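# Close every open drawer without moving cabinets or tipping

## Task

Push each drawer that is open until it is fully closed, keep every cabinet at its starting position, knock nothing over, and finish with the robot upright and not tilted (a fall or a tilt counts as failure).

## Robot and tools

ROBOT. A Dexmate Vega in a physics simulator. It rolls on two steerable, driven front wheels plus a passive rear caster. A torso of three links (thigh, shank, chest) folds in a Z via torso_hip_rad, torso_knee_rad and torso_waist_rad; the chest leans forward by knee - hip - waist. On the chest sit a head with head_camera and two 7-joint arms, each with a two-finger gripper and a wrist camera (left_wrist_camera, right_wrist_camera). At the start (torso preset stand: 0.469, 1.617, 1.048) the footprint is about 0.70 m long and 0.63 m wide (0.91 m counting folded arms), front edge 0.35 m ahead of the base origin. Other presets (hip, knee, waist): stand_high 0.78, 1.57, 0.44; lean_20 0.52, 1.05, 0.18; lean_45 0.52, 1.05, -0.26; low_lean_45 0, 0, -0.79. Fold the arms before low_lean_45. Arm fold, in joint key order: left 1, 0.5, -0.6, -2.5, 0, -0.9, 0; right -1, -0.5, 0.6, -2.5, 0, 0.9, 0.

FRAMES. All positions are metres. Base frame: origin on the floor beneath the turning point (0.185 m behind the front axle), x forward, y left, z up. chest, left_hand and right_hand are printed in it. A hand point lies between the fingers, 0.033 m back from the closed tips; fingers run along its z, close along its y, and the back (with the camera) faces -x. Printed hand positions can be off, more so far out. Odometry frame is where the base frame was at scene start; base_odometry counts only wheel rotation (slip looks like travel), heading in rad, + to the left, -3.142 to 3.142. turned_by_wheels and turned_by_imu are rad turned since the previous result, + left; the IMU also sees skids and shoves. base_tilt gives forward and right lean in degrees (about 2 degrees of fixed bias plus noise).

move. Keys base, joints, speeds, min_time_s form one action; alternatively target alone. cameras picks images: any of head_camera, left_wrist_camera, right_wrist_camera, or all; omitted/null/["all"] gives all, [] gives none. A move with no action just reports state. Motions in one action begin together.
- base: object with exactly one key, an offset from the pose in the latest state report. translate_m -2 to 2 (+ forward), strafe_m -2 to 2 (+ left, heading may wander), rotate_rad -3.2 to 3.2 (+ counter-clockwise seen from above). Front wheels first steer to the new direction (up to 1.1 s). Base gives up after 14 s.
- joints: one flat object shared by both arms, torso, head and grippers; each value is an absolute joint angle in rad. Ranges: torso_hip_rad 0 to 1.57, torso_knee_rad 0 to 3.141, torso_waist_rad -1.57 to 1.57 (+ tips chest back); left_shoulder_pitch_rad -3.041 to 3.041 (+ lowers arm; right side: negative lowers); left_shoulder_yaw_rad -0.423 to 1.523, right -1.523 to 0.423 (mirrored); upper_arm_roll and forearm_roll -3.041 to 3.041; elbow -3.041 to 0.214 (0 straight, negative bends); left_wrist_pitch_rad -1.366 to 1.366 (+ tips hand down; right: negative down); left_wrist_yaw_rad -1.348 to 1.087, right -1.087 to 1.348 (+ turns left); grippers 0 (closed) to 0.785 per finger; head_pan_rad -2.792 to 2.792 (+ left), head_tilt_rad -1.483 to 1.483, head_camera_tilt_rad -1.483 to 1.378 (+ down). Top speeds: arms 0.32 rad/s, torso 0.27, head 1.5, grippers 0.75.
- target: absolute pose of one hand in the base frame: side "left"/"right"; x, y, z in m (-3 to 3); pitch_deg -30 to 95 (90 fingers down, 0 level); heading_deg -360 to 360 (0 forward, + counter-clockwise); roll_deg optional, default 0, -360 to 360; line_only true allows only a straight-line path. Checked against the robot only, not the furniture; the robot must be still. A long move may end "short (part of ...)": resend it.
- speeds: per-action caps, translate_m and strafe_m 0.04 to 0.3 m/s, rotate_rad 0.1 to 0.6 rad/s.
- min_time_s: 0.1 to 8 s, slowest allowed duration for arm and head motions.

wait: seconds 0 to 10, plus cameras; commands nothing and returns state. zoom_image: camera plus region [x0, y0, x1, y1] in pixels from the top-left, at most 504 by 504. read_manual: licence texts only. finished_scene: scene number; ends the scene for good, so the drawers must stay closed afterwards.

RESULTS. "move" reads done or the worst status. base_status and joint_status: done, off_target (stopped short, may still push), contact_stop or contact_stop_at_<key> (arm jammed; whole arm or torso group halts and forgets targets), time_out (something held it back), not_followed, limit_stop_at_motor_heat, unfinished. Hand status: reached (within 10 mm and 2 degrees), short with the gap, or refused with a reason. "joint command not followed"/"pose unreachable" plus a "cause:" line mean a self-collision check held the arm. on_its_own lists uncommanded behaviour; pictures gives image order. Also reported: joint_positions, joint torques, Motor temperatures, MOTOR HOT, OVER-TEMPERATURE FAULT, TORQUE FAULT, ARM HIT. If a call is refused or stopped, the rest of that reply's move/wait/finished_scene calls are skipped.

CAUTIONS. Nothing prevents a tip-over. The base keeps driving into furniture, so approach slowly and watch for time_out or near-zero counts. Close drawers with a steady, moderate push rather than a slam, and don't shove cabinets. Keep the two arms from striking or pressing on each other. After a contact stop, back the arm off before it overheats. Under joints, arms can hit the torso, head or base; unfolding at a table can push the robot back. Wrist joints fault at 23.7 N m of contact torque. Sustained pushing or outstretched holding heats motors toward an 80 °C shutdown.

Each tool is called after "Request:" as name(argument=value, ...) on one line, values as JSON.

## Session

Request:
move(joints={"head_camera_tilt_rad":0.35}, cameras=["head_camera","left_wrist_camera","right_wrist_camera"])

Scene clock: 0.87 s.
Joint torques (N m): left_arm=[7.29 -2.66 1.46 -4.86 -0.08 -1.83 0.11] | right_arm=[-2.32 1.38 -0.64 -4.74 0.03 1.65 0.1]
Motor temperatures (°C): left_arm=[27 30 30 30 34 38 35] | right_arm=[30 28 29 31 34 34 35]
move: done
base_odometry: x=+0.000 y=+0.000 heading=+0.000
turned_by_wheels: +0.000
turned_by_imu: +0.000
base_tilt: forward=+0.6 right=+0.0
base_status: not commanded
joint_positions: torso_hip_rad=+0.469 torso_knee_rad=+1.617 torso_waist_rad=+1.048 left_shoulder_pitch_rad=+2.199 left_shoulder_yaw_rad=+0.001 left_upper_arm_roll_rad=-0.010 left_elbow_rad=-1.084 left_forearm_roll_rad=+0.015 left_wrist_pitch_rad=-0.506 left_wrist_yaw_rad=-0.016 left_gripper_rad=+0.005 right_shoulder_pitch_rad=-2.184 right_shoulder_yaw_rad=+0.007 right_upper_arm_roll_rad=+0.010 right_elbow_rad=-1.115 right_forearm_roll_rad=+0.008 right_wrist_pitch_rad=+0.481 right_wrist_yaw_rad=-0.008 right_gripper_rad=+0.005 head_pan_rad=+0.000 head_tilt_rad=+0.000 head_camera_tilt_rad=+0.350
joint_status: all done
chest: x=-0.0111 y=+0.0000 z=+1.4155 quat_wxyz=(+0.999, +0.000, +0.050, +0.000) (m; base frame)
left_hand: x=+0.1921 y=+0.2282 z=+0.6022 quat_wxyz=(+0.417, +0.009, +0.909, -0.003) pitch_deg=+40.7 heading_deg=-1.0 roll_deg=+0.2 back=up (m; base frame)
right_hand: x=+0.2143 y=-0.2374 z=+0.6092 quat_wxyz=(+0.427, +0.011, +0.904, -0.007) pitch_deg=+39.5 heading_deg=-1.6 roll_deg=-0.2 back=up (m; base frame)
pictures: head_camera, left_wrist_camera, right_wrist_camera
Images, in order (width x height): head_camera 896x560, left_wrist_camera 672x420, right_wrist_camera 672x420.

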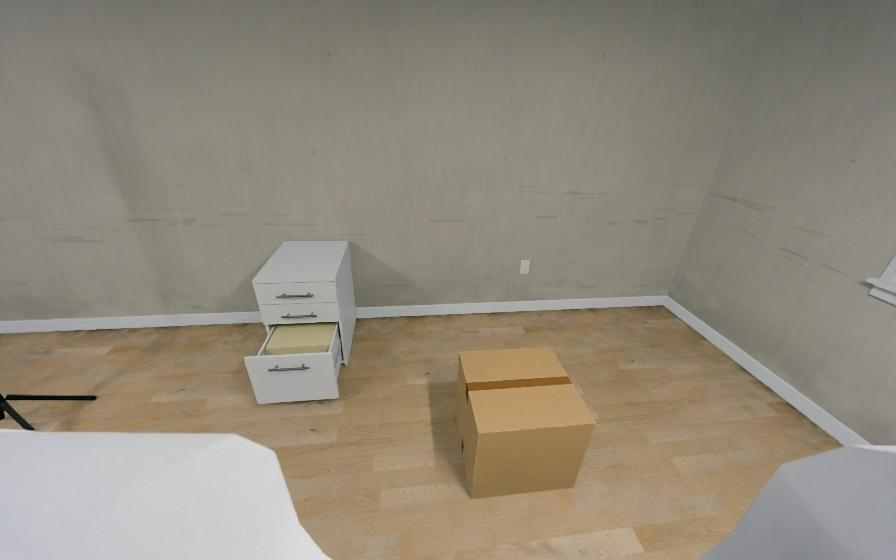

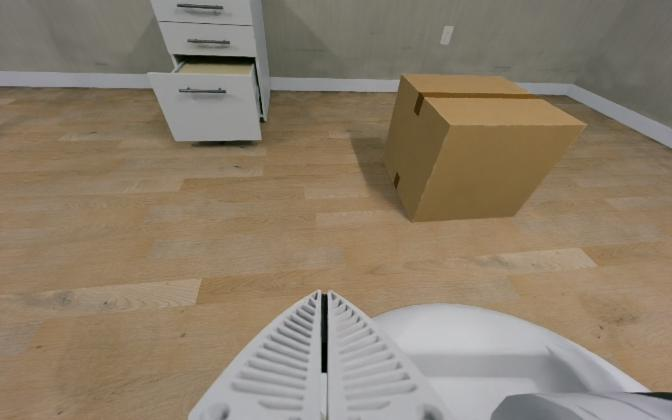

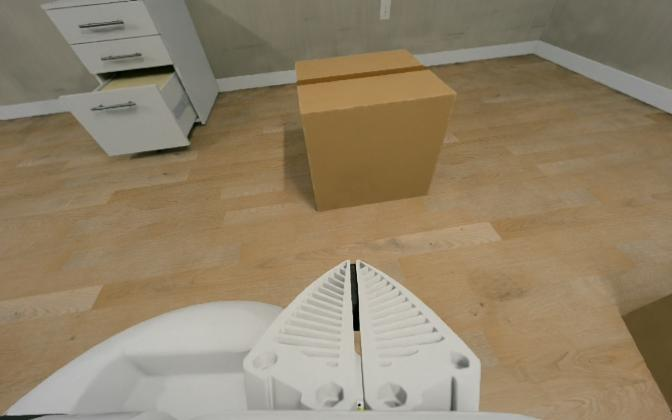

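Request:
move(joints={"left_shoulder_pitch_rad":1,"left_shoulder_yaw_rad":0.5,"left_upper_arm_roll_rad":-0.6,"left_elbow_rad":-2.5,"left_forearm_roll_rad":0,"left_wrist_pitch_rad":-0.9,"left_wrist_yaw_rad":0,"right_shoulder_pitch_rad":-1,"right_shoulder_yaw_rad":-0.5,"right_upper_arm_roll_rad":0.6,"right_elbow_rad":-2.5,"right_forearm_roll_rad":0,"right_wrist_pitch_rad":0.9,"right_wrist_yaw_rad":0,"head_pan_rad":2.75}, cameras=["head_camera"])

Request:
move(joints={"head_pan_rad":-2.6}, cameras=["head_camera"])

Request:
move(joints={"head_pan_rad":0,"head_camera_tilt_rad":-0.4,"torso_hip_rad":0,"torso_knee_rad":0,"torso_waist_rad":-0.79}, cameras=["head_camera"])

Scene clock: 17.03 s.
Joint torques (N m): left_arm=[-12.08 5.92 -2.98 -0.49 -1.04 3.2 0.77] | right_arm=[14.53 -6.12 4.1 -0.49 -0.04 -2.22 0.19]
Motor temperatures (°C): left_arm=[27 30 30 30 34 38 35] | right_arm=[30 28 30 31 34 35 35]
move: done
base_odometry: x=+0.000 y=+0.000 heading=+0.000
turned_by_wheels: +0.000
turned_by_imu: +0.001
base_tilt: forward=+0.7 right=+0.0
base_status: not commanded
joint_positions: torso_hip_rad=+0.469 torso_knee_rad=+1.617 torso_waist_rad=+1.048 left_shoulder_pitch_rad=+1.005 left_shoulder_yaw_rad=+0.497 left_upper_arm_roll_rad=-0.597 left_elbow_rad=-2.494 left_forearm_roll_rad=+0.000 left_wrist_pitch_rad=-0.898 left_wrist_yaw_rad=+0.000 left_gripper_rad=+0.005 right_shoulder_pitch_rad=-1.005 right_shoulder_yaw_rad=-0.498 right_upper_arm_roll_rad=+0.597 right_elbow_rad=-2.495 right_forearm_roll_rad=+0.000 right_wrist_pitch_rad=+0.898 right_wrist_yaw_rad=+0.000 right_gripper_rad=+0.005 head_pan_rad=+2.750 head_tilt_rad=+0.000 head_camera_tilt_rad=+0.350
joint_status: all done
chest: x=-0.0111 y=+0.0000 z=+1.4155 quat_wxyz=(+0.999, +0.000, +0.050, +0.000) (m; base frame)
left_hand: x=-0.0192 y=+0.1559 z=+1.7192 quat_wxyz=(+0.842, +0.204, -0.392, +0.309) pitch_deg=-37.5 heading_deg=-132.5 roll_deg=-7.3 back=down (m; base frame)
right_hand: x=-0.0200 y=-0.1558 z=+1.7189 quat_wxyz=(+0.842, -0.204, -0.393, -0.309) pitch_deg=-37.4 heading_deg=+132.5 roll_deg=+7.2 back=down (m; base frame)
pictures: head_camera
Images, in order (width x height): head_camera 896x560.

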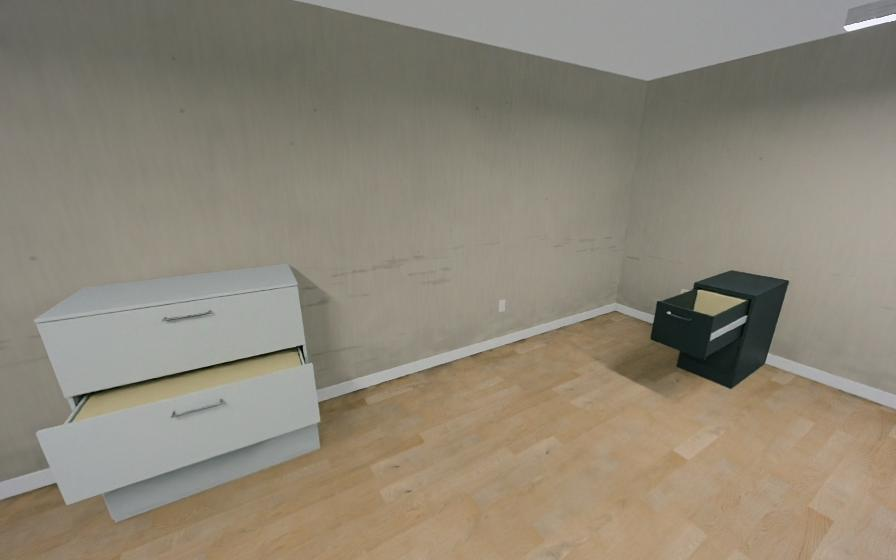

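Scene clock: 21.27 s.
Joint torques (N m): left_arm=[-10.1 8.35 -2.04 -0.8 -0.12 1.58 0.83] | right_arm=[14.1 -7.57 4.36 -2.01 -0.11 -1.71 0]
Motor temperatures (°C): left_arm=[27 30 30 30 34 38 35] | right_arm=[30 28 30 31 34 35 35]
move: done
base_odometry: x=+0.000 y=+0.000 heading=+0.000
turned_by_wheels: +0.000
turned_by_imu: +0.001
base_tilt: forward=+0.7 right=+0.0
base_status: not commanded
joint_positions: torso_hip_rad=+0.469 torso_knee_rad=+1.617 torso_waist_rad=+1.048 left_shoulder_pitch_rad=+1.000 left_shoulder_yaw_rad=+0.500 left_upper_arm_roll_rad=-0.600 left_elbow_rad=-2.500 left_forearm_roll_rad=+0.000 left_wrist_pitch_rad=-0.900 left_wrist_yaw_rad=+0.000 left_gripper_rad=+0.005 right_shoulder_pitch_rad=-1.000 right_shoulder_yaw_rad=-0.500 right_upper_arm_roll_rad=+0.600 right_elbow_rad=-2.500 right_forearm_roll_rad=+0.000 right_wrist_pitch_rad=+0.900 right_wrist_yaw_rad=+0.000 right_gripper_rad=+0.005 head_pan_rad=-2.600 head_tilt_rad=+0.000 head_camera_tilt_rad=+0.350
joint_status: all done
chest: x=-0.0111 y=+0.0000 z=+1.4155 quat_wxyz=(+0.999, +0.000, +0.050, +0.000) (m; base frame)
left_hand: x=-0.0238 y=+0.1532 z=+1.7166 quat_wxyz=(+0.839, +0.205, -0.398, +0.310) pitch_deg=-36.8 heading_deg=-132.5 roll_deg=-6.9 back=down (m; base frame)
right_hand: x=-0.0239 y=-0.1534 z=+1.7167 quat_wxyz=(+0.839, -0.205, -0.398, -0.310) pitch_deg=-36.8 heading_deg=+132.5 roll_deg=+7.0 back=down (m; base frame)
pictures: head_camera
Images, in order (width x height): head_camera 896x560.

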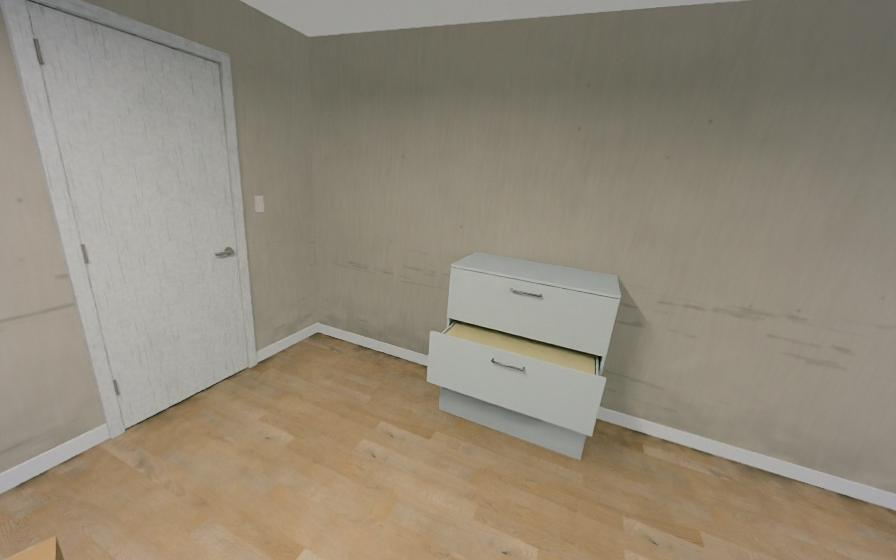

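Scene clock: 29.37 s.
Joint torques (N m): left_arm=[-4.61 8.45 -7.3 -4.23 -1.21 2.35 1.45] | right_arm=[10.23 -7.19 7.25 -4.75 1.33 -0.97 -1.06]
Motor temperatures (°C): left_arm=[27 30 30 30 34 38 35] | right_arm=[30 28 30 31 34 35 35]
move: done
base_odometry: x=+0.000 y=+0.000 heading=+0.000
turned_by_wheels: +0.000
turned_by_imu: +0.001
base_tilt: forward=+0.6 right=-0.1
base_status: not commanded
joint_positions: torso_hip_rad=+0.000 torso_knee_rad=+0.000 torso_waist_rad=-0.790 left_shoulder_pitch_rad=+1.000 left_shoulder_yaw_rad=+0.500 left_upper_arm_roll_rad=-0.600 left_elbow_rad=-2.500 left_forearm_roll_rad=+0.000 left_wrist_pitch_rad=-0.900 left_wrist_yaw_rad=+0.000 left_gripper_rad=+0.005 right_shoulder_pitch_rad=-1.000 right_shoulder_yaw_rad=-0.500 right_upper_arm_roll_rad=+0.600 right_elbow_rad=-2.500 right_forearm_roll_rad=+0.000 right_wrist_pitch_rad=+0.900 right_wrist_yaw_rad=+0.000 right_gripper_rad=+0.005 head_pan_rad=+0.000 head_tilt_rad=+0.000 head_camera_tilt_rad=-0.400
joint_status: all done
chest: x=+0.0286 y=+0.0000 z=+0.8380 quat_wxyz=(+0.923, +0.000, +0.385, +0.000) (m; base frame)
left_hand: x=+0.2105 y=+0.1532 z=+1.0784 quat_wxyz=(+0.924, +0.297, -0.091, +0.222) pitch_deg=-53.7 heading_deg=-93.5 roll_deg=-59.4 back=down (m; base frame)
right_hand: x=+0.2105 y=-0.1534 z=+1.0785 quat_wxyz=(+0.924, -0.297, -0.091, -0.222) pitch_deg=-53.8 heading_deg=+93.5 roll_deg=+59.5 back=down (m; base frame)
pictures: head_camera
Images, in order (width x height): head_camera 896x560.

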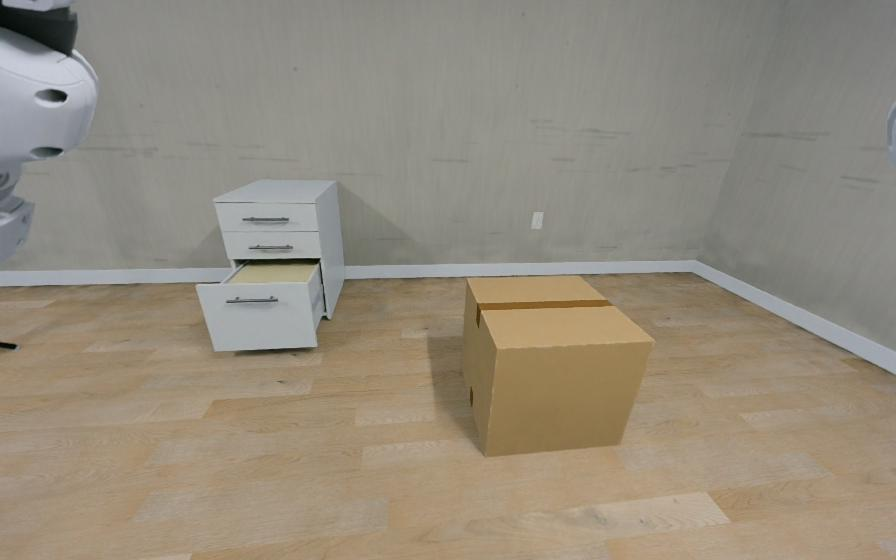

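Request:
move(base={"rotate_rad":0.2}, cameras=[])

Request:
move(base={"strafe_m":0.62}, cameras=[])

Request:
move(base={"translate_m":0.3}, cameras=["head_camera"])

Scene clock: 40.07 s.
Joint torques (N m): left_arm=[-3.74 6.36 -6.83 -5.02 -0.81 1.35 1.06] | right_arm=[10.64 -7.84 7.09 -4.97 1.37 -0.78 -1.09]
Motor temperatures (°C): left_arm=[27 30 30 30 34 38 35] | right_arm=[30 28 30 31 34 35 35]
move: done
base_odometry: x=+0.000 y=+0.000 heading=+0.200
turned_by_wheels: +0.200
turned_by_imu: +0.196
base_tilt: forward=+0.7 right=-0.1
base_status: done
joint_positions: torso_hip_rad=+0.000 torso_knee_rad=+0.000 torso_waist_rad=-0.790 left_shoulder_pitch_rad=+1.000 left_shoulder_yaw_rad=+0.500 left_upper_arm_roll_rad=-0.600 left_elbow_rad=-2.500 left_forearm_roll_rad=+0.000 left_wrist_pitch_rad=-0.900 left_wrist_yaw_rad=+0.000 left_gripper_rad=+0.005 right_shoulder_pitch_rad=-1.000 right_shoulder_yaw_rad=-0.500 right_upper_arm_roll_rad=+0.600 right_elbow_rad=-2.500 right_forearm_roll_rad=+0.000 right_wrist_pitch_rad=+0.900 right_wrist_yaw_rad=+0.000 right_gripper_rad=+0.005 head_pan_rad=+0.000 head_tilt_rad=+0.000 head_camera_tilt_rad=-0.400
joint_status: not commanded
chest: x=+0.0286 y=+0.0000 z=+0.8380 quat_wxyz=(+0.923, +0.000, +0.385, +0.000) (m; base frame)
left_hand: x=+0.2105 y=+0.1532 z=+1.0784 quat_wxyz=(+0.924, +0.297, -0.091, +0.222) pitch_deg=-53.7 heading_deg=-93.5 roll_deg=-59.4 back=down (m; base frame)
right_hand: x=+0.2105 y=-0.1534 z=+1.0785 quat_wxyz=(+0.924, -0.297, -0.091, -0.222) pitch_deg=-53.8 heading_deg=+93.5 roll_deg=+59.5 back=down (m; base frame)
pictures: none
No camera images: "cameras" was empty.

Scene clock: 44.07 s.
Joint torques (N m): left_arm=[-5.14 5.44 -7.64 -4.7 -0.9 0.53 1.43] | right_arm=[10.91 -8.26 6.95 -4.88 1.39 -0.8 -1.1]
Motor temperatures (°C): left_arm=[27 30 30 30 34 38 35] | right_arm=[30 28 30 31 34 35 35]
move: done
base_odometry: x=-0.127 y=+0.605 heading=+0.209
turned_by_wheels: +0.009
turned_by_imu: +0.004
base_tilt: forward=+0.6 right=-0.2
base_status: done
joint_positions: torso_hip_rad=+0.000 torso_knee_rad=+0.000 torso_waist_rad=-0.790 left_shoulder_pitch_rad=+1.000 left_shoulder_yaw_rad=+0.500 left_upper_arm_roll_rad=-0.600 left_elbow_rad=-2.500 left_forearm_roll_rad=+0.000 left_wrist_pitch_rad=-0.900 left_wrist_yaw_rad=+0.000 left_gripper_rad=+0.005 right_shoulder_pitch_rad=-1.000 right_shoulder_yaw_rad=-0.500 right_upper_arm_roll_rad=+0.600 right_elbow_rad=-2.500 right_forearm_roll_rad=+0.000 right_wrist_pitch_rad=+0.900 right_wrist_yaw_rad=+0.000 right_gripper_rad=+0.005 head_pan_rad=+0.000 head_tilt_rad=+0.000 head_camera_tilt_rad=-0.400
joint_status: not commanded
chest: x=+0.0285 y=+0.0000 z=+0.8380 quat_wxyz=(+0.923, +0.000, +0.385, +0.000) (m; base frame)
left_hand: x=+0.2105 y=+0.1532 z=+1.0784 quat_wxyz=(+0.924, +0.297, -0.091, +0.222) pitch_deg=-53.7 heading_deg=-93.5 roll_deg=-59.4 back=down (m; base frame)
right_hand: x=+0.2105 y=-0.1534 z=+1.0785 quat_wxyz=(+0.924, -0.297, -0.091, -0.222) pitch_deg=-53.8 heading_deg=+93.5 roll_deg=+59.5 back=down (m; base frame)
pictures: none
No camera images: "cameras" was empty.

Scene clock: 47.07 s.
Joint torques (N m): left_arm=[-6.04 8.66 -7.02 -3.82 -1.06 0.7 1.28] | right_arm=[10.8 -7.97 7.16 -5.58 1.43 -1.09 -1.16]
Motor temperatures (°C): left_arm=[27 30 30 30 34 38 35] | right_arm=[30 28 30 31 34 35 35]
move: done
base_odometry: x=+0.166 y=+0.668 heading=+0.208
turned_by_wheels: -0.001
turned_by_imu: +0.000
base_tilt: forward=+0.7 right=+0.0
base_status: done
joint_positions: torso_hip_rad=+0.000 torso_knee_rad=+0.000 torso_waist_rad=-0.790 left_shoulder_pitch_rad=+1.000 left_shoulder_yaw_rad=+0.500 left_upper_arm_roll_rad=-0.600 left_elbow_rad=-2.500 left_forearm_roll_rad=+0.000 left_wrist_pitch_rad=-0.900 left_wrist_yaw_rad=+0.000 left_gripper_rad=+0.005 right_shoulder_pitch_rad=-1.000 right_shoulder_yaw_rad=-0.500 right_upper_arm_roll_rad=+0.600 right_elbow_rad=-2.500 right_forearm_roll_rad=+0.000 right_wrist_pitch_rad=+0.900 right_wrist_yaw_rad=+0.000 right_gripper_rad=+0.005 head_pan_rad=+0.000 head_tilt_rad=+0.000 head_camera_tilt_rad=-0.400
joint_status: not commanded
chest: x=+0.0286 y=+0.0000 z=+0.8380 quat_wxyz=(+0.923, +0.000, +0.385, +0.000) (m; base frame)
left_hand: x=+0.2105 y=+0.1532 z=+1.0784 quat_wxyz=(+0.924, +0.297, -0.091, +0.222) pitch_deg=-53.7 heading_deg=-93.5 roll_deg=-59.4 back=down (m; base frame)
right_hand: x=+0.2105 y=-0.1534 z=+1.0784 quat_wxyz=(+0.924, -0.297, -0.091, -0.222) pitch_deg=-53.8 heading_deg=+93.5 roll_deg=+59.5 back=down (m; base frame)
pictures: head_camera
Images, in order (width x height): head_camera 896x560.

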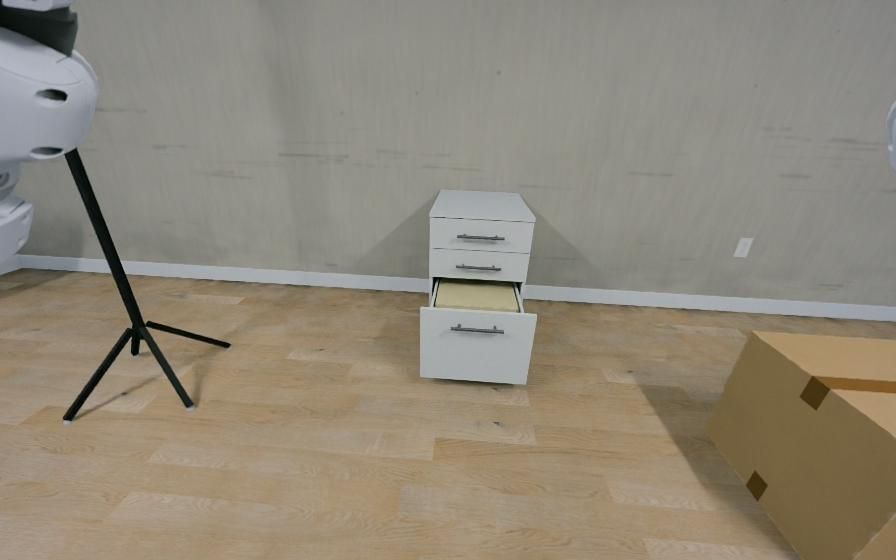

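Request:
move(base={"rotate_rad":-0.04}, cameras=[])

Request:
move(target={"side":"right","x":0.68,"y":-0.03,"z":0.22,"pitch_deg":30,"heading_deg":0}, cameras=["head_camera"])

Request:
move(base={"translate_m":0.4}, speeds={"translate_m":0.15}, cameras=["head_camera","right_wrist_camera"])

Scene clock: 54.77 s.
Joint torques (N m): left_arm=[-5.82 5.7 -7.6 -3.48 -0.65 -0.13 1.04] | right_arm=[10.75 -8.05 7.02 -5 1.47 -0.77 -1.14]
Motor temperatures (°C): left_arm=[27 30 30 30 34 38 35] | right_arm=[30 28 30 31 34 35 35]
move: done
base_odometry: x=+0.166 y=+0.668 heading=+0.168
turned_by_wheels: -0.040
turned_by_imu: -0.040
base_tilt: forward=+0.6 right=-0.1
base_status: done
joint_positions: torso_hip_rad=+0.000 torso_knee_rad=+0.000 torso_waist_rad=-0.790 left_shoulder_pitch_rad=+1.000 left_shoulder_yaw_rad=+0.500 left_upper_arm_roll_rad=-0.600 left_elbow_rad=-2.500 left_forearm_roll_rad=+0.000 left_wrist_pitch_rad=-0.900 left_wrist_yaw_rad=+0.000 left_gripper_rad=+0.005 right_shoulder_pitch_rad=-1.000 right_shoulder_yaw_rad=-0.500 right_upper_arm_roll_rad=+0.600 right_elbow_rad=-2.500 right_forearm_roll_rad=+0.000 right_wrist_pitch_rad=+0.900 right_wrist_yaw_rad=+0.000 right_gripper_rad=+0.005 head_pan_rad=+0.000 head_tilt_rad=+0.000 head_camera_tilt_rad=-0.400
joint_status: not commanded
chest: x=+0.0286 y=+0.0000 z=+0.8380 quat_wxyz=(+0.923, +0.000, +0.385, +0.000) (m; base frame)
left_hand: x=+0.2105 y=+0.1532 z=+1.0784 quat_wxyz=(+0.924, +0.297, -0.091, +0.222) pitch_deg=-53.7 heading_deg=-93.5 roll_deg=-59.4 back=down (m; base frame)
right_hand: x=+0.2105 y=-0.1534 z=+1.0784 quat_wxyz=(+0.924, -0.297, -0.091, -0.222) pitch_deg=-53.8 heading_deg=+93.5 roll_deg=+59.5 back=down (m; base frame)
pictures: none
No camera images: "cameras" was empty.

Scene clock: 55.07 s.
Joint torques (N m): left_arm=[-3.84 6.38 -6.3 -4.2 -0.99 -0.03 1.15] | right_arm=[11.17 -7.34 7 -5.14 1.38 -1.07 -1.04]
Motor temperatures (°C): left_arm=[27 30 30 30 34 38 35] | right_arm=[30 28 30 31 34 35 35]
move: refused
base_odometry: x=+0.166 y=+0.668 heading=+0.168
turned_by_wheels: +0.000
turned_by_imu: +0.000
base_tilt: forward=+0.6 right=-0.1
base_status: not commanded
joint_positions: torso_hip_rad=+0.000 torso_knee_rad=+0.000 torso_waist_rad=-0.790 left_shoulder_pitch_rad=+1.000 left_shoulder_yaw_rad=+0.500 left_upper_arm_roll_rad=-0.600 left_elbow_rad=-2.500 left_forearm_roll_rad=+0.000 left_wrist_pitch_rad=-0.900 left_wrist_yaw_rad=+0.000 left_gripper_rad=+0.005 right_shoulder_pitch_rad=-1.000 right_shoulder_yaw_rad=-0.500 right_upper_arm_roll_rad=+0.600 right_elbow_rad=-2.500 right_forearm_roll_rad=+0.000 right_wrist_pitch_rad=+0.900 right_wrist_yaw_rad=+0.000 right_gripper_rad=+0.005 head_pan_rad=+0.000 head_tilt_rad=+0.000 head_camera_tilt_rad=-0.400
joint_status: not commanded
chest: x=+0.0286 y=+0.0000 z=+0.8380 quat_wxyz=(+0.923, +0.000, +0.385, +0.000) (m; base frame)
left_hand: x=+0.2105 y=+0.1532 z=+1.0784 quat_wxyz=(+0.924, +0.297, -0.091, +0.222) pitch_deg=-53.7 heading_deg=-93.5 roll_deg=-59.4 back=down (m; base frame)
right_hand: x=+0.2105 y=-0.1534 z=+1.0784 quat_wxyz=(+0.924, -0.297, -0.091, -0.222) pitch_deg=-53.8 heading_deg=+93.5 roll_deg=+59.5 back=down (m; base frame)
right_hand_status: refused: the best posture that gets there brings the right forearm within 0.7 cm of the torso (limit 2.6). Nothing moved.
pictures: head_camera
Images, in order (width x height): head_camera 896x560.

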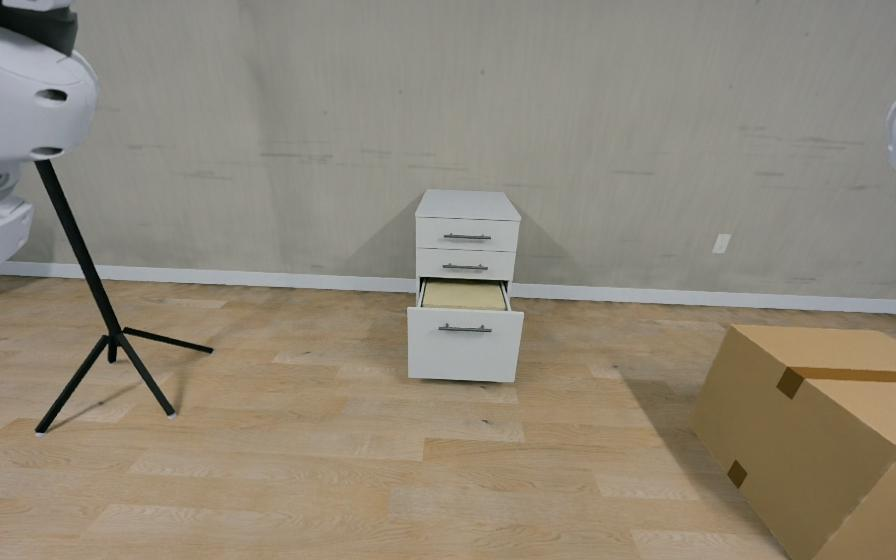

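not run: a stop came earlier in this reply.

Request:
move(target={"side":"right","x":0.70,"y":-0.085,"z":0.43,"pitch_deg":25,"heading_deg":0}, cameras=[])

Request:
move(target={"side":"right","x":0.70,"y":-0.03,"z":0.22,"pitch_deg":30,"heading_deg":0}, cameras=[])

Request:
move(base={"translate_m":0.4}, speeds={"translate_m":0.15}, cameras=["head_camera","right_wrist_camera"])

Scene clock: 69.60 s.
Joint torques (N m): left_arm=[-6.44 7.23 -7.54 -4.62 -0.58 1.16 1.29] | right_arm=[21.04 -0.46 3.44 -7.41 -1.22 1.15 -0.36]
Motor temperatures (°C): left_arm=[27 30 30 30 34 38 35] | right_arm=[30 28 30 31 34 35 35]
move: done
base_odometry: x=+0.166 y=+0.668 heading=+0.168
turned_by_wheels: +0.000
turned_by_imu: +0.001
base_tilt: forward=+0.6 right=+0.0
base_status: not commanded
joint_positions: torso_hip_rad=+0.000 torso_knee_rad=+0.000 torso_waist_rad=-0.790 left_shoulder_pitch_rad=+1.000 left_shoulder_yaw_rad=+0.500 left_upper_arm_roll_rad=-0.600 left_elbow_rad=-2.500 left_forearm_roll_rad=+0.000 left_wrist_pitch_rad=-0.900 left_wrist_yaw_rad=+0.000 left_gripper_rad=+0.005 right_shoulder_pitch_rad=-0.484 right_shoulder_yaw_rad=-0.516 right_upper_arm_roll_rad=-0.749 right_elbow_rad=-1.971 right_forearm_roll_rad=+0.962 right_wrist_pitch_rad=-0.483 right_wrist_yaw_rad=-0.991 right_gripper_rad=+0.005 head_pan_rad=+0.000 head_tilt_rad=+0.000 head_camera_tilt_rad=-0.400
joint_status: not commanded
chest: x=+0.0286 y=+0.0000 z=+0.8380 quat_wxyz=(+0.923, +0.000, +0.385, +0.000) (m; base frame)
left_hand: x=+0.2105 y=+0.1532 z=+1.0784 quat_wxyz=(+0.924, +0.297, -0.091, +0.222) pitch_deg=-53.7 heading_deg=-93.5 roll_deg=-59.4 back=down (m; base frame)
right_hand: x=+0.7018 y=-0.0861 z=+0.4338 quat_wxyz=(+0.541, +0.003, +0.841, +0.002) pitch_deg=+24.5 heading_deg=+0.0 roll_deg=+0.4 back=up (m; base frame)
right_hand_status: reached (checked arc [a long move], planned for 4.7 s): 4 mm and 0.6 deg off.
pictures: none
No camera images: "cameras" was empty.

Scene clock: 69.90 s.
Joint torques (N m): left_arm=[-4.75 8.33 -7.05 -3.99 -1.23 0.48 0.69] | right_arm=[19.89 0.02 3.62 -6.87 -1.07 1.65 -0.25]
Motor temperatures (°C): left_arm=[27 30 30 30 34 38 35] | right_arm=[30 28 30 31 34 35 35]
move: refused
base_odometry: x=+0.166 y=+0.668 heading=+0.168
turned_by_wheels: +0.000
turned_by_imu: +0.000
base_tilt: forward=+0.6 right=+0.0
base_status: not commanded
joint_positions: torso_hip_rad=+0.000 torso_knee_rad=+0.000 torso_waist_rad=-0.790 left_shoulder_pitch_rad=+1.000 left_shoulder_yaw_rad=+0.500 left_upper_arm_roll_rad=-0.600 left_elbow_rad=-2.500 left_forearm_roll_rad=+0.000 left_wrist_pitch_rad=-0.900 left_wrist_yaw_rad=+0.000 left_gripper_rad=+0.005 right_shoulder_pitch_rad=-0.483 right_shoulder_yaw_rad=-0.516 right_upper_arm_roll_rad=-0.751 right_elbow_rad=-1.970 right_forearm_roll_rad=+0.964 right_wrist_pitch_rad=-0.485 right_wrist_yaw_rad=-0.993 right_gripper_rad=+0.005 head_pan_rad=+0.000 head_tilt_rad=+0.000 head_camera_tilt_rad=-0.400
joint_status: not commanded
chest: x=+0.0286 y=+0.0000 z=+0.8380 quat_wxyz=(+0.923, +0.000, +0.385, +0.000) (m; base frame)
left_hand: x=+0.2105 y=+0.1532 z=+1.0784 quat_wxyz=(+0.924, +0.297, -0.091, +0.222) pitch_deg=-53.7 heading_deg=-93.5 roll_deg=-59.4 back=down (m; base frame)
right_hand: x=+0.7009 y=-0.0856 z=+0.4320 quat_wxyz=(+0.539, +0.002, +0.842, +0.001) pitch_deg=+24.8 heading_deg=+0.0 roll_deg=+0.2 back=up (m; base frame)
right_hand_status: refused: the best posture that gets there brings the right forearm within 2.4 cm of the torso (limit 2.6). Nothing moved.
pictures: none
No camera images: "cameras" was empty.

not run: a stop came earlier in this reply.

Request:
move(target={"side":"right","x":0.71,"y":-0.08,"z":0.24,"pitch_deg":30,"heading_deg":0}, cameras=[])

Request:
move(base={"strafe_m":0.05}, cameras=[])

Request:
move(base={"translate_m":0.4}, speeds={"translate_m":0.15}, cameras=["head_camera","right_wrist_camera"])

Scene clock: 77.70 s.
Joint torques (N m): left_arm=[-4.65 7.5 -4.94 -4.34 -1.19 2.6 1.02] | right_arm=[20.7 5.4 1.44 -6.24 -1.66 1.99 0.4]
Motor temperatures (°C): left_arm=[27 30 30 30 34 38 35] | right_arm=[31 28 30 31 34 35 35]
move: done
base_odometry: x=+0.166 y=+0.668 heading=+0.168
turned_by_wheels: +0.000
turned_by_imu: +0.001
base_tilt: forward=+0.7 right=-0.1
base_status: not commanded
joint_positions: torso_hip_rad=+0.000 torso_knee_rad=+0.000 torso_waist_rad=-0.790 left_shoulder_pitch_rad=+1.000 left_shoulder_yaw_rad=+0.500 left_upper_arm_roll_rad=-0.600 left_elbow_rad=-2.500 left_forearm_roll_rad=+0.000 left_wrist_pitch_rad=-0.900 left_wrist_yaw_rad=+0.000 left_gripper_rad=+0.005 right_shoulder_pitch_rad=-0.464 right_shoulder_yaw_rad=-0.314 right_upper_arm_roll_rad=-0.890 right_elbow_rad=-1.296 right_forearm_roll_rad=+0.796 right_wrist_pitch_rad=-0.125 right_wrist_yaw_rad=-0.685 right_gripper_rad=+0.005 head_pan_rad=+0.000 head_tilt_rad=+0.000 head_camera_tilt_rad=-0.400
joint_status: not commanded
chest: x=+0.0286 y=+0.0000 z=+0.8380 quat_wxyz=(+0.923, +0.000, +0.385, +0.000) (m; base frame)
left_hand: x=+0.2105 y=+0.1532 z=+1.0784 quat_wxyz=(+0.924, +0.297, -0.091, +0.222) pitch_deg=-53.7 heading_deg=-93.5 roll_deg=-59.4 back=down (m; base frame)
right_hand: x=+0.7098 y=-0.0802 z=+0.2409 quat_wxyz=(+0.500, +0.000, +0.866, +0.000) pitch_deg=+30.0 heading_deg=+0.0 roll_deg=+0.0 back=up (m; base frame)
right_hand_status: reached (straight line, planned for 2.5 s): 1 mm and 0.0 deg off.
pictures: none
No camera images: "cameras" was empty.

Scene clock: 79.23 s.
Joint torques (N m): left_arm=[-5.41 8.35 -7.83 -5.24 -1.53 0.84 0.83] | right_arm=[19.87 4.87 1 -5.23 -1.82 2.3 0.29]
Motor temperatures (°C): left_arm=[27 30 30 30 34 38 35] | right_arm=[31 28 30 31 34 35 35]
move: done
base_odometry: x=+0.157 y=+0.717 heading=+0.169
turned_by_wheels: +0.001
turned_by_imu: +0.003
base_tilt: forward=+0.6 right=-0.1
base_status: done
joint_positions: torso_hip_rad=+0.000 torso_knee_rad=+0.000 torso_waist_rad=-0.790 left_shoulder_pitch_rad=+1.000 left_shoulder_yaw_rad=+0.500 left_upper_arm_roll_rad=-0.600 left_elbow_rad=-2.500 left_forearm_roll_rad=+0.000 left_wrist_pitch_rad=-0.900 left_wrist_yaw_rad=+0.000 left_gripper_rad=+0.005 right_shoulder_pitch_rad=-0.463 right_shoulder_yaw_rad=-0.312 right_upper_arm_roll_rad=-0.891 right_elbow_rad=-1.290 right_forearm_roll_rad=+0.795 right_wrist_pitch_rad=-0.122 right_wrist_yaw_rad=-0.683 right_gripper_rad=+0.005 head_pan_rad=+0.000 head_tilt_rad=+0.000 head_camera_tilt_rad=-0.400
joint_status: not commanded
chest: x=+0.0286 y=+0.0000 z=+0.8380 quat_wxyz=(+0.923, +0.000, +0.385, +0.000) (m; base frame)
left_hand: x=+0.2105 y=+0.1532 z=+1.0784 quat_wxyz=(+0.924, +0.297, -0.091, +0.222) pitch_deg=-53.7 heading_deg=-93.5 roll_deg=-59.4 back=down (m; base frame)
right_hand: x=+0.7097 y=-0.0802 z=+0.2397 quat_wxyz=(+0.500, +0.000, +0.866, +0.000) pitch_deg=+30.0 heading_deg=+0.0 roll_deg=+0.0 back=up (m; base frame)
pictures: none
No camera images: "cameras" was empty.

Scene clock: 83.47 s.
Joint torques (N m): left_arm=[-7.76 6.48 -4.89 -4.65 -0.89 1.42 1.45] | right_arm=[18.76 3.28 4.43 -6.33 -1.81 2.29 0.32]
Motor temperatures (°C): left_arm=[27 30 30 30 34 38 35] | right_arm=[31 28 30 31 34 35 35]
move: done
base_odometry: x=+0.552 y=+0.786 heading=+0.169
turned_by_wheels: +0.000
turned_by_imu: +0.001
base_tilt: forward=+0.6 right=+0.0
base_status: done
joint_positions: torso_hip_rad=+0.000 torso_knee_rad=+0.000 torso_waist_rad=-0.790 left_shoulder_pitch_rad=+1.000 left_shoulder_yaw_rad=+0.500 left_upper_arm_roll_rad=-0.600 left_elbow_rad=-2.500 left_forearm_roll_rad=+0.000 left_wrist_pitch_rad=-0.900 left_wrist_yaw_rad=+0.000 left_gripper_rad=+0.005 right_shoulder_pitch_rad=-0.463 right_shoulder_yaw_rad=-0.312 right_upper_arm_roll_rad=-0.891 right_elbow_rad=-1.290 right_forearm_roll_rad=+0.795 right_wrist_pitch_rad=-0.122 right_wrist_yaw_rad=-0.683 right_gripper_rad=+0.005 head_pan_rad=+0.000 head_tilt_rad=+0.000 head_camera_tilt_rad=-0.400
joint_status: not commanded
chest: x=+0.0286 y=+0.0000 z=+0.8380 quat_wxyz=(+0.923, +0.000, +0.385, +0.000) (m; base frame)
left_hand: x=+0.2105 y=+0.1532 z=+1.0784 quat_wxyz=(+0.924, +0.297, -0.091, +0.222) pitch_deg=-53.7 heading_deg=-93.5 roll_deg=-59.4 back=down (m; base frame)
right_hand: x=+0.7096 y=-0.0800 z=+0.2396 quat_wxyz=(+0.500, +0.000, +0.866, +0.000) pitch_deg=+30.0 heading_deg=+0.0 roll_deg=+0.0 back=up (m; base frame)
pictures: head_camera, right_wrist_camera
Images, in order (width x height): head_camera 896x560, right_wrist_camera 672x420.

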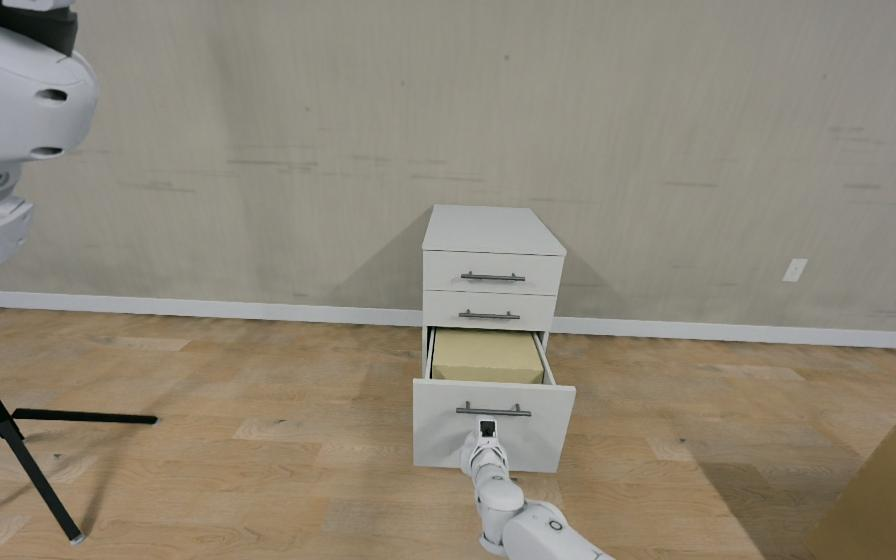

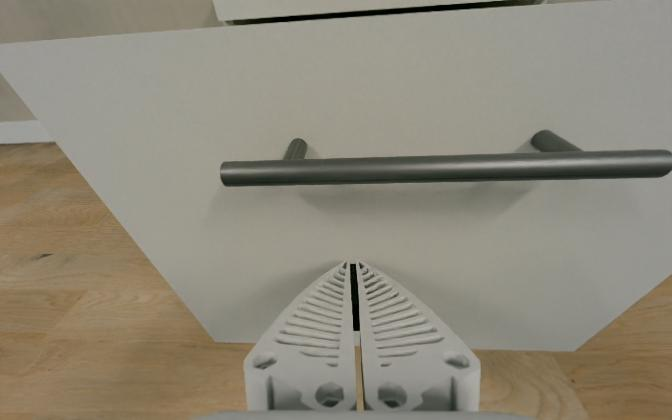

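Request:
move(base={"translate_m":0.18}, speeds={"translate_m":0.08}, cameras=["head_camera"])

Scene clock: 89.40 s.
Joint torques (N m): left_arm=[-5.45 7.45 -6.81 -4.87 -0.95 1.59 1.28] | right_arm=[18.68 3.01 7.65 -7.06 -1.73 2.08 0.21]
Motor temperatures (°C): left_arm=[27 30 30 30 34 38 35] | right_arm=[31 28 30 31 34 35 35]
move: done
base_odometry: x=+0.729 y=+0.816 heading=+0.168
turned_by_wheels: +0.000
turned_by_imu: +0.001
base_tilt: forward=+0.6 right=-0.1
base_status: done
joint_positions: torso_hip_rad=+0.000 torso_knee_rad=+0.000 torso_waist_rad=-0.790 left_shoulder_pitch_rad=+1.000 left_shoulder_yaw_rad=+0.500 left_upper_arm_roll_rad=-0.600 left_elbow_rad=-2.500 left_forearm_roll_rad=+0.000 left_wrist_pitch_rad=-0.900 left_wrist_yaw_rad=+0.000 left_gripper_rad=+0.005 right_shoulder_pitch_rad=-0.463 right_shoulder_yaw_rad=-0.312 right_upper_arm_roll_rad=-0.892 right_elbow_rad=-1.290 right_forearm_roll_rad=+0.795 right_wrist_pitch_rad=-0.122 right_wrist_yaw_rad=-0.683 right_gripper_rad=+0.005 head_pan_rad=+0.000 head_tilt_rad=+0.000 head_camera_tilt_rad=-0.400
joint_status: not commanded
chest: x=+0.0286 y=+0.0000 z=+0.8380 quat_wxyz=(+0.923, +0.000, +0.385, +0.000) (m; base frame)
left_hand: x=+0.2105 y=+0.1532 z=+1.0784 quat_wxyz=(+0.924, +0.297, -0.091, +0.222) pitch_deg=-53.7 heading_deg=-93.5 roll_deg=-59.4 back=down (m; base frame)
right_hand: x=+0.7095 y=-0.0799 z=+0.2395 quat_wxyz=(+0.500, +0.000, +0.866, +0.000) pitch_deg=+30.1 heading_deg=+0.0 roll_deg=+0.0 back=up (m; base frame)
pictures: head_camera
Images, in order (width x height): head_camera 896x560.

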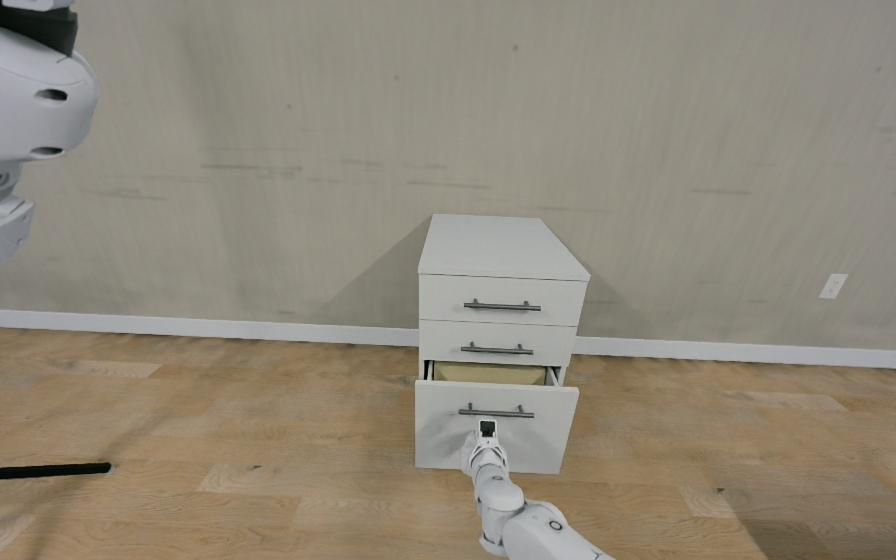

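Request:
move(base={"translate_m":0.05}, speeds={"translate_m":0.08}, cameras=["head_camera","right_wrist_camera"])

Request:
zoom_image(camera="head_camera", region=[400, 310, 600, 490])

Scene clock: 94.93 s.
Joint torques (N m): left_arm=[-7.08 9.23 -6.33 -3.6 -0.29 2.14 1.37] | right_arm=[18.23 2.4 7.64 -6.97 -1.76 3 0.23]
Motor temperatures (°C): left_arm=[27 30 30 30 34 38 35] | right_arm=[31 28 30 31 34 35 35]
move: done
base_odometry: x=+0.778 y=+0.825 heading=+0.168
turned_by_wheels: -0.001
turned_by_imu: +0.000
base_tilt: forward=+0.7 right=-0.1
base_status: done
joint_positions: torso_hip_rad=+0.000 torso_knee_rad=+0.000 torso_waist_rad=-0.790 left_shoulder_pitch_rad=+1.000 left_shoulder_yaw_rad=+0.500 left_upper_arm_roll_rad=-0.600 left_elbow_rad=-2.500 left_forearm_roll_rad=+0.000 left_wrist_pitch_rad=-0.900 left_wrist_yaw_rad=+0.000 left_gripper_rad=+0.005 right_shoulder_pitch_rad=-0.463 right_shoulder_yaw_rad=-0.312 right_upper_arm_roll_rad=-0.892 right_elbow_rad=-1.290 right_forearm_roll_rad=+0.795 right_wrist_pitch_rad=-0.122 right_wrist_yaw_rad=-0.683 right_gripper_rad=+0.005 head_pan_rad=+0.000 head_tilt_rad=+0.000 head_camera_tilt_rad=-0.400
joint_status: not commanded
chest: x=+0.0286 y=+0.0000 z=+0.8380 quat_wxyz=(+0.923, +0.000, +0.385, +0.000) (m; base frame)
left_hand: x=+0.2105 y=+0.1532 z=+1.0784 quat_wxyz=(+0.924, +0.297, -0.091, +0.222) pitch_deg=-53.7 heading_deg=-93.5 roll_deg=-59.4 back=down (m; base frame)
right_hand: x=+0.7095 y=-0.0799 z=+0.2395 quat_wxyz=(+0.500, +0.000, +0.866, +0.000) pitch_deg=+30.1 heading_deg=+0.0 roll_deg=+0.0 back=up (m; base frame)
pictures: head_camera, right_wrist_camera
Images, in order (width x height): head_camera 896x560, right_wrist_camera 672x420.

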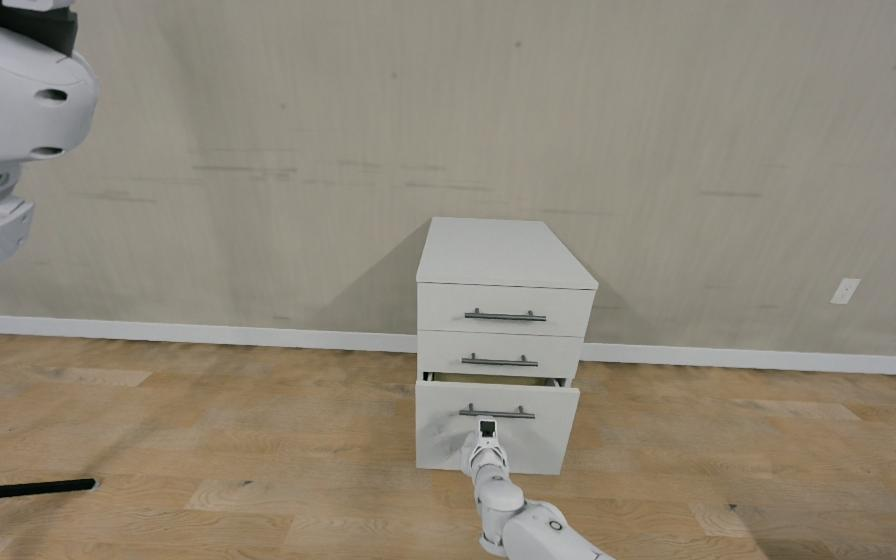

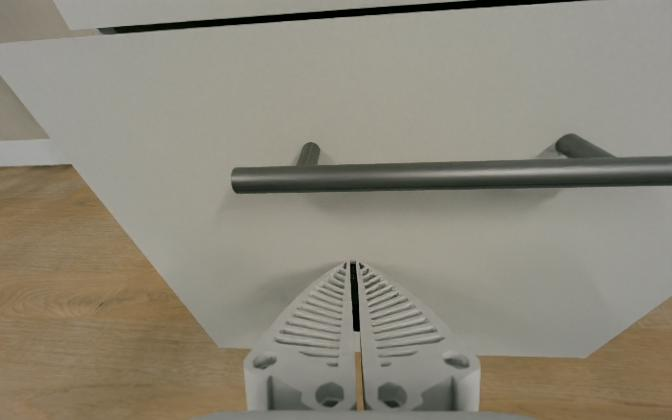

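Scaled by 2.520 from the camera's 896x560 image, which has a finer 960x600 frame.

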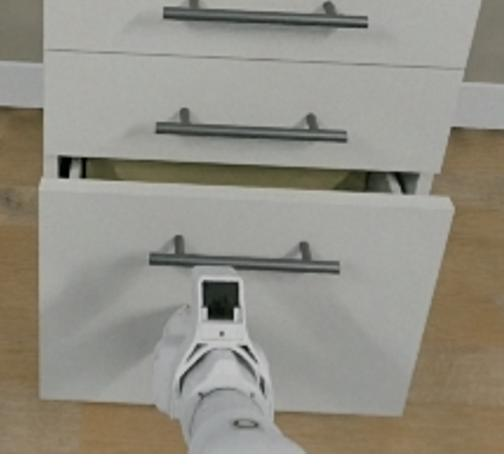

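Request:
move(target={"side":"right","x":0.74,"y":-0.08,"z":0.24,"pitch_deg":30,"heading_deg":0,"line_only":true}, cameras=["head_camera","right_wrist_camera"])

Request:
zoom_image(camera="head_camera", region=[400, 310, 600, 490])

Scene clock: 100.77 s.
Joint torques (N m): left_arm=[-6.59 6.05 -6.39 -3.19 -1.17 1.61 0.87] | right_arm=[20.43 5.59 8.81 -6.45 -0.82 2.7 0.36]
Motor temperatures (°C): left_arm=[27 30 30 30 34 38 35] | right_arm=[32 28 30 31 34 35 35]
move: done
base_odometry: x=+0.778 y=+0.825 heading=+0.168
turned_by_wheels: +0.000
turned_by_imu: +0.001
base_tilt: forward=+0.7 right=-0.1
base_status: not commanded
joint_positions: torso_hip_rad=+0.000 torso_knee_rad=+0.000 torso_waist_rad=-0.790 left_shoulder_pitch_rad=+1.000 left_shoulder_yaw_rad=+0.500 left_upper_arm_roll_rad=-0.600 left_elbow_rad=-2.500 left_forearm_roll_rad=+0.000 left_wrist_pitch_rad=-0.900 left_wrist_yaw_rad=+0.000 left_gripper_rad=+0.005 right_shoulder_pitch_rad=-0.389 right_shoulder_yaw_rad=-0.252 right_upper_arm_roll_rad=-0.889 right_elbow_rad=-1.145 right_forearm_roll_rad=+0.797 right_wrist_pitch_rad=-0.105 right_wrist_yaw_rad=-0.624 right_gripper_rad=+0.005 head_pan_rad=+0.000 head_tilt_rad=+0.000 head_camera_tilt_rad=-0.400
joint_status: not commanded
chest: x=+0.0286 y=+0.0000 z=+0.8380 quat_wxyz=(+0.923, +0.000, +0.385, +0.000) (m; base frame)
left_hand: x=+0.2105 y=+0.1532 z=+1.0784 quat_wxyz=(+0.924, +0.297, -0.091, +0.222) pitch_deg=-53.7 heading_deg=-93.5 roll_deg=-59.4 back=down (m; base frame)
right_hand: x=+0.7384 y=-0.0799 z=+0.2394 quat_wxyz=(+0.500, +0.000, +0.866, +0.000) pitch_deg=+30.0 heading_deg=+0.0 roll_deg=+0.0 back=up (m; base frame)
right_hand_status: reached (straight line, planned for 0.8 s): 2 mm and 0.1 deg off.
pictures: head_camera, right_wrist_camera
Images, in order (width x height): head_camera 896x560, right_wrist_camera 672x420.

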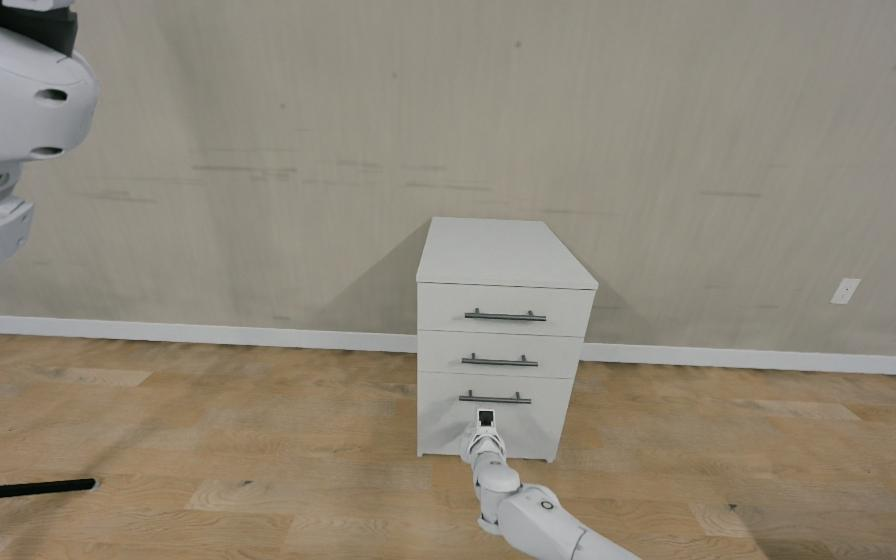

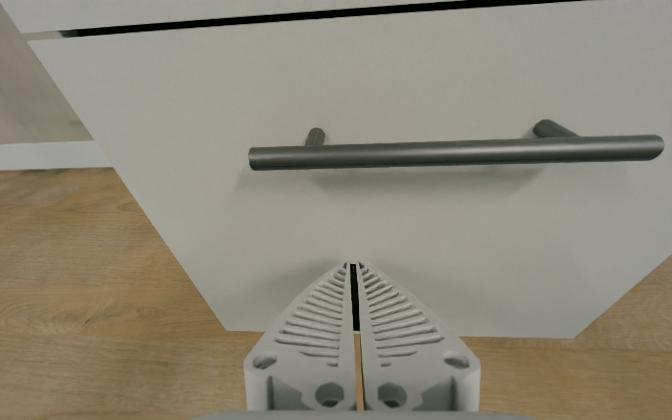

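Scaled by 2.520 from the camera's 896x560 image, which has a finer 960x600 frame.

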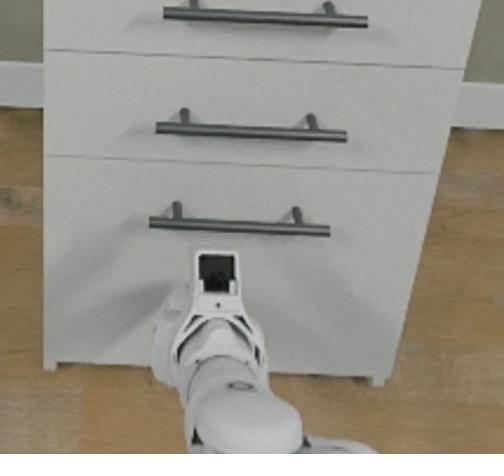

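Request:
wait(seconds=0.3)

Scene clock: 103.30 s.
Joint torques (N m): left_arm=[-7.08 6.31 -8.63 -4.95 -0.81 -0.42 1.25] | right_arm=[20.26 4.52 9.04 -6.16 -0.89 2.25 0.3]
Motor temperatures (°C): left_arm=[27 30 30 30 34 38 35] | right_arm=[32 28 30 31 34 35 35]
base_odometry: x=+0.778 y=+0.825 heading=+0.168
turned_by_wheels: +0.000
turned_by_imu: +0.000
base_tilt: forward=+0.6 right=-0.1
base_status: not commanded
joint_positions: torso_hip_rad=+0.000 torso_knee_rad=+0.000 torso_waist_rad=-0.790 left_shoulder_pitch_rad=+1.000 left_shoulder_yaw_rad=+0.500 left_upper_arm_roll_rad=-0.600 left_elbow_rad=-2.500 left_forearm_roll_rad=+0.000 left_wrist_pitch_rad=-0.900 left_wrist_yaw_rad=+0.000 left_gripper_rad=+0.005 right_shoulder_pitch_rad=-0.386 right_shoulder_yaw_rad=-0.250 right_upper_arm_roll_rad=-0.889 right_elbow_rad=-1.139 right_forearm_roll_rad=+0.797 right_wrist_pitch_rad=-0.104 right_wrist_yaw_rad=-0.622 right_gripper_rad=+0.005 head_pan_rad=+0.000 head_tilt_rad=+0.000 head_camera_tilt_rad=-0.400
joint_status: not commanded
chest: x=+0.0286 y=+0.0000 z=+0.8380 quat_wxyz=(+0.923, +0.000, +0.385, +0.000) (m; base frame)
left_hand: x=+0.2105 y=+0.1532 z=+1.0784 quat_wxyz=(+0.924, +0.297, -0.091, +0.222) pitch_deg=-53.7 heading_deg=-93.5 roll_deg=-59.4 back=down (m; base frame)
right_hand: x=+0.7395 y=-0.0799 z=+0.2395 quat_wxyz=(+0.500, +0.000, +0.866, +0.000) pitch_deg=+30.0 heading_deg=+0.0 roll_deg=+0.0 back=up (m; base frame)
right_hand_status: reached (straight line, planned for 0.8 s): 1 mm and 0.1 deg off.
wait: 0.30 s; at rest from the start
pictures: head_camera, left_wrist_camera, right_wrist_camera
Images, in order (width x height): head_camera 896x560, left_wrist_camera 672x420, right_wrist_camera 672x420.

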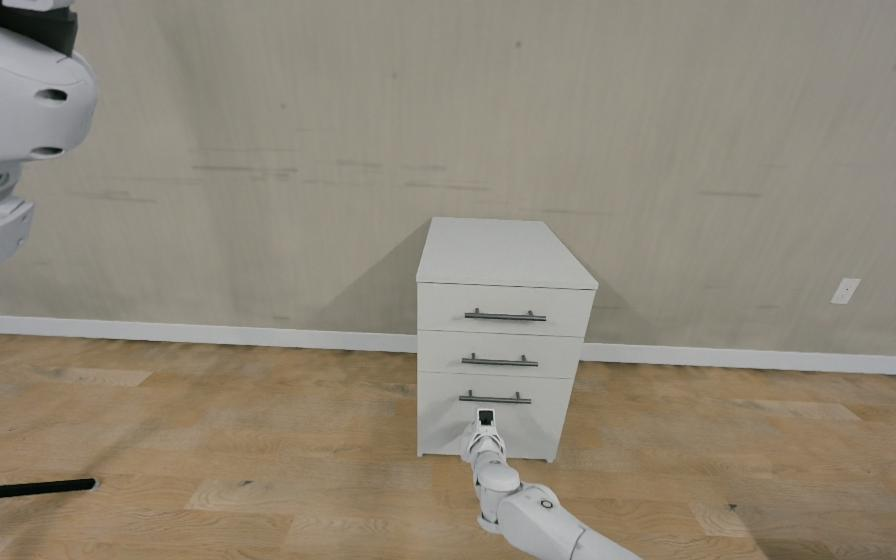

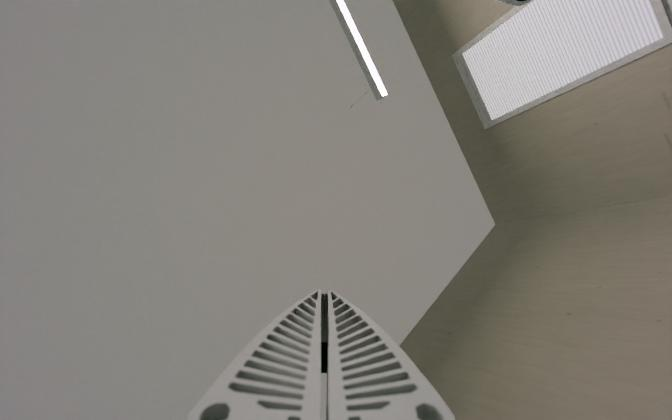

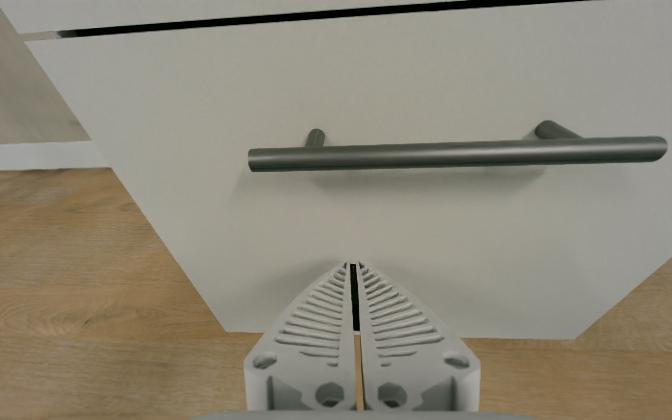

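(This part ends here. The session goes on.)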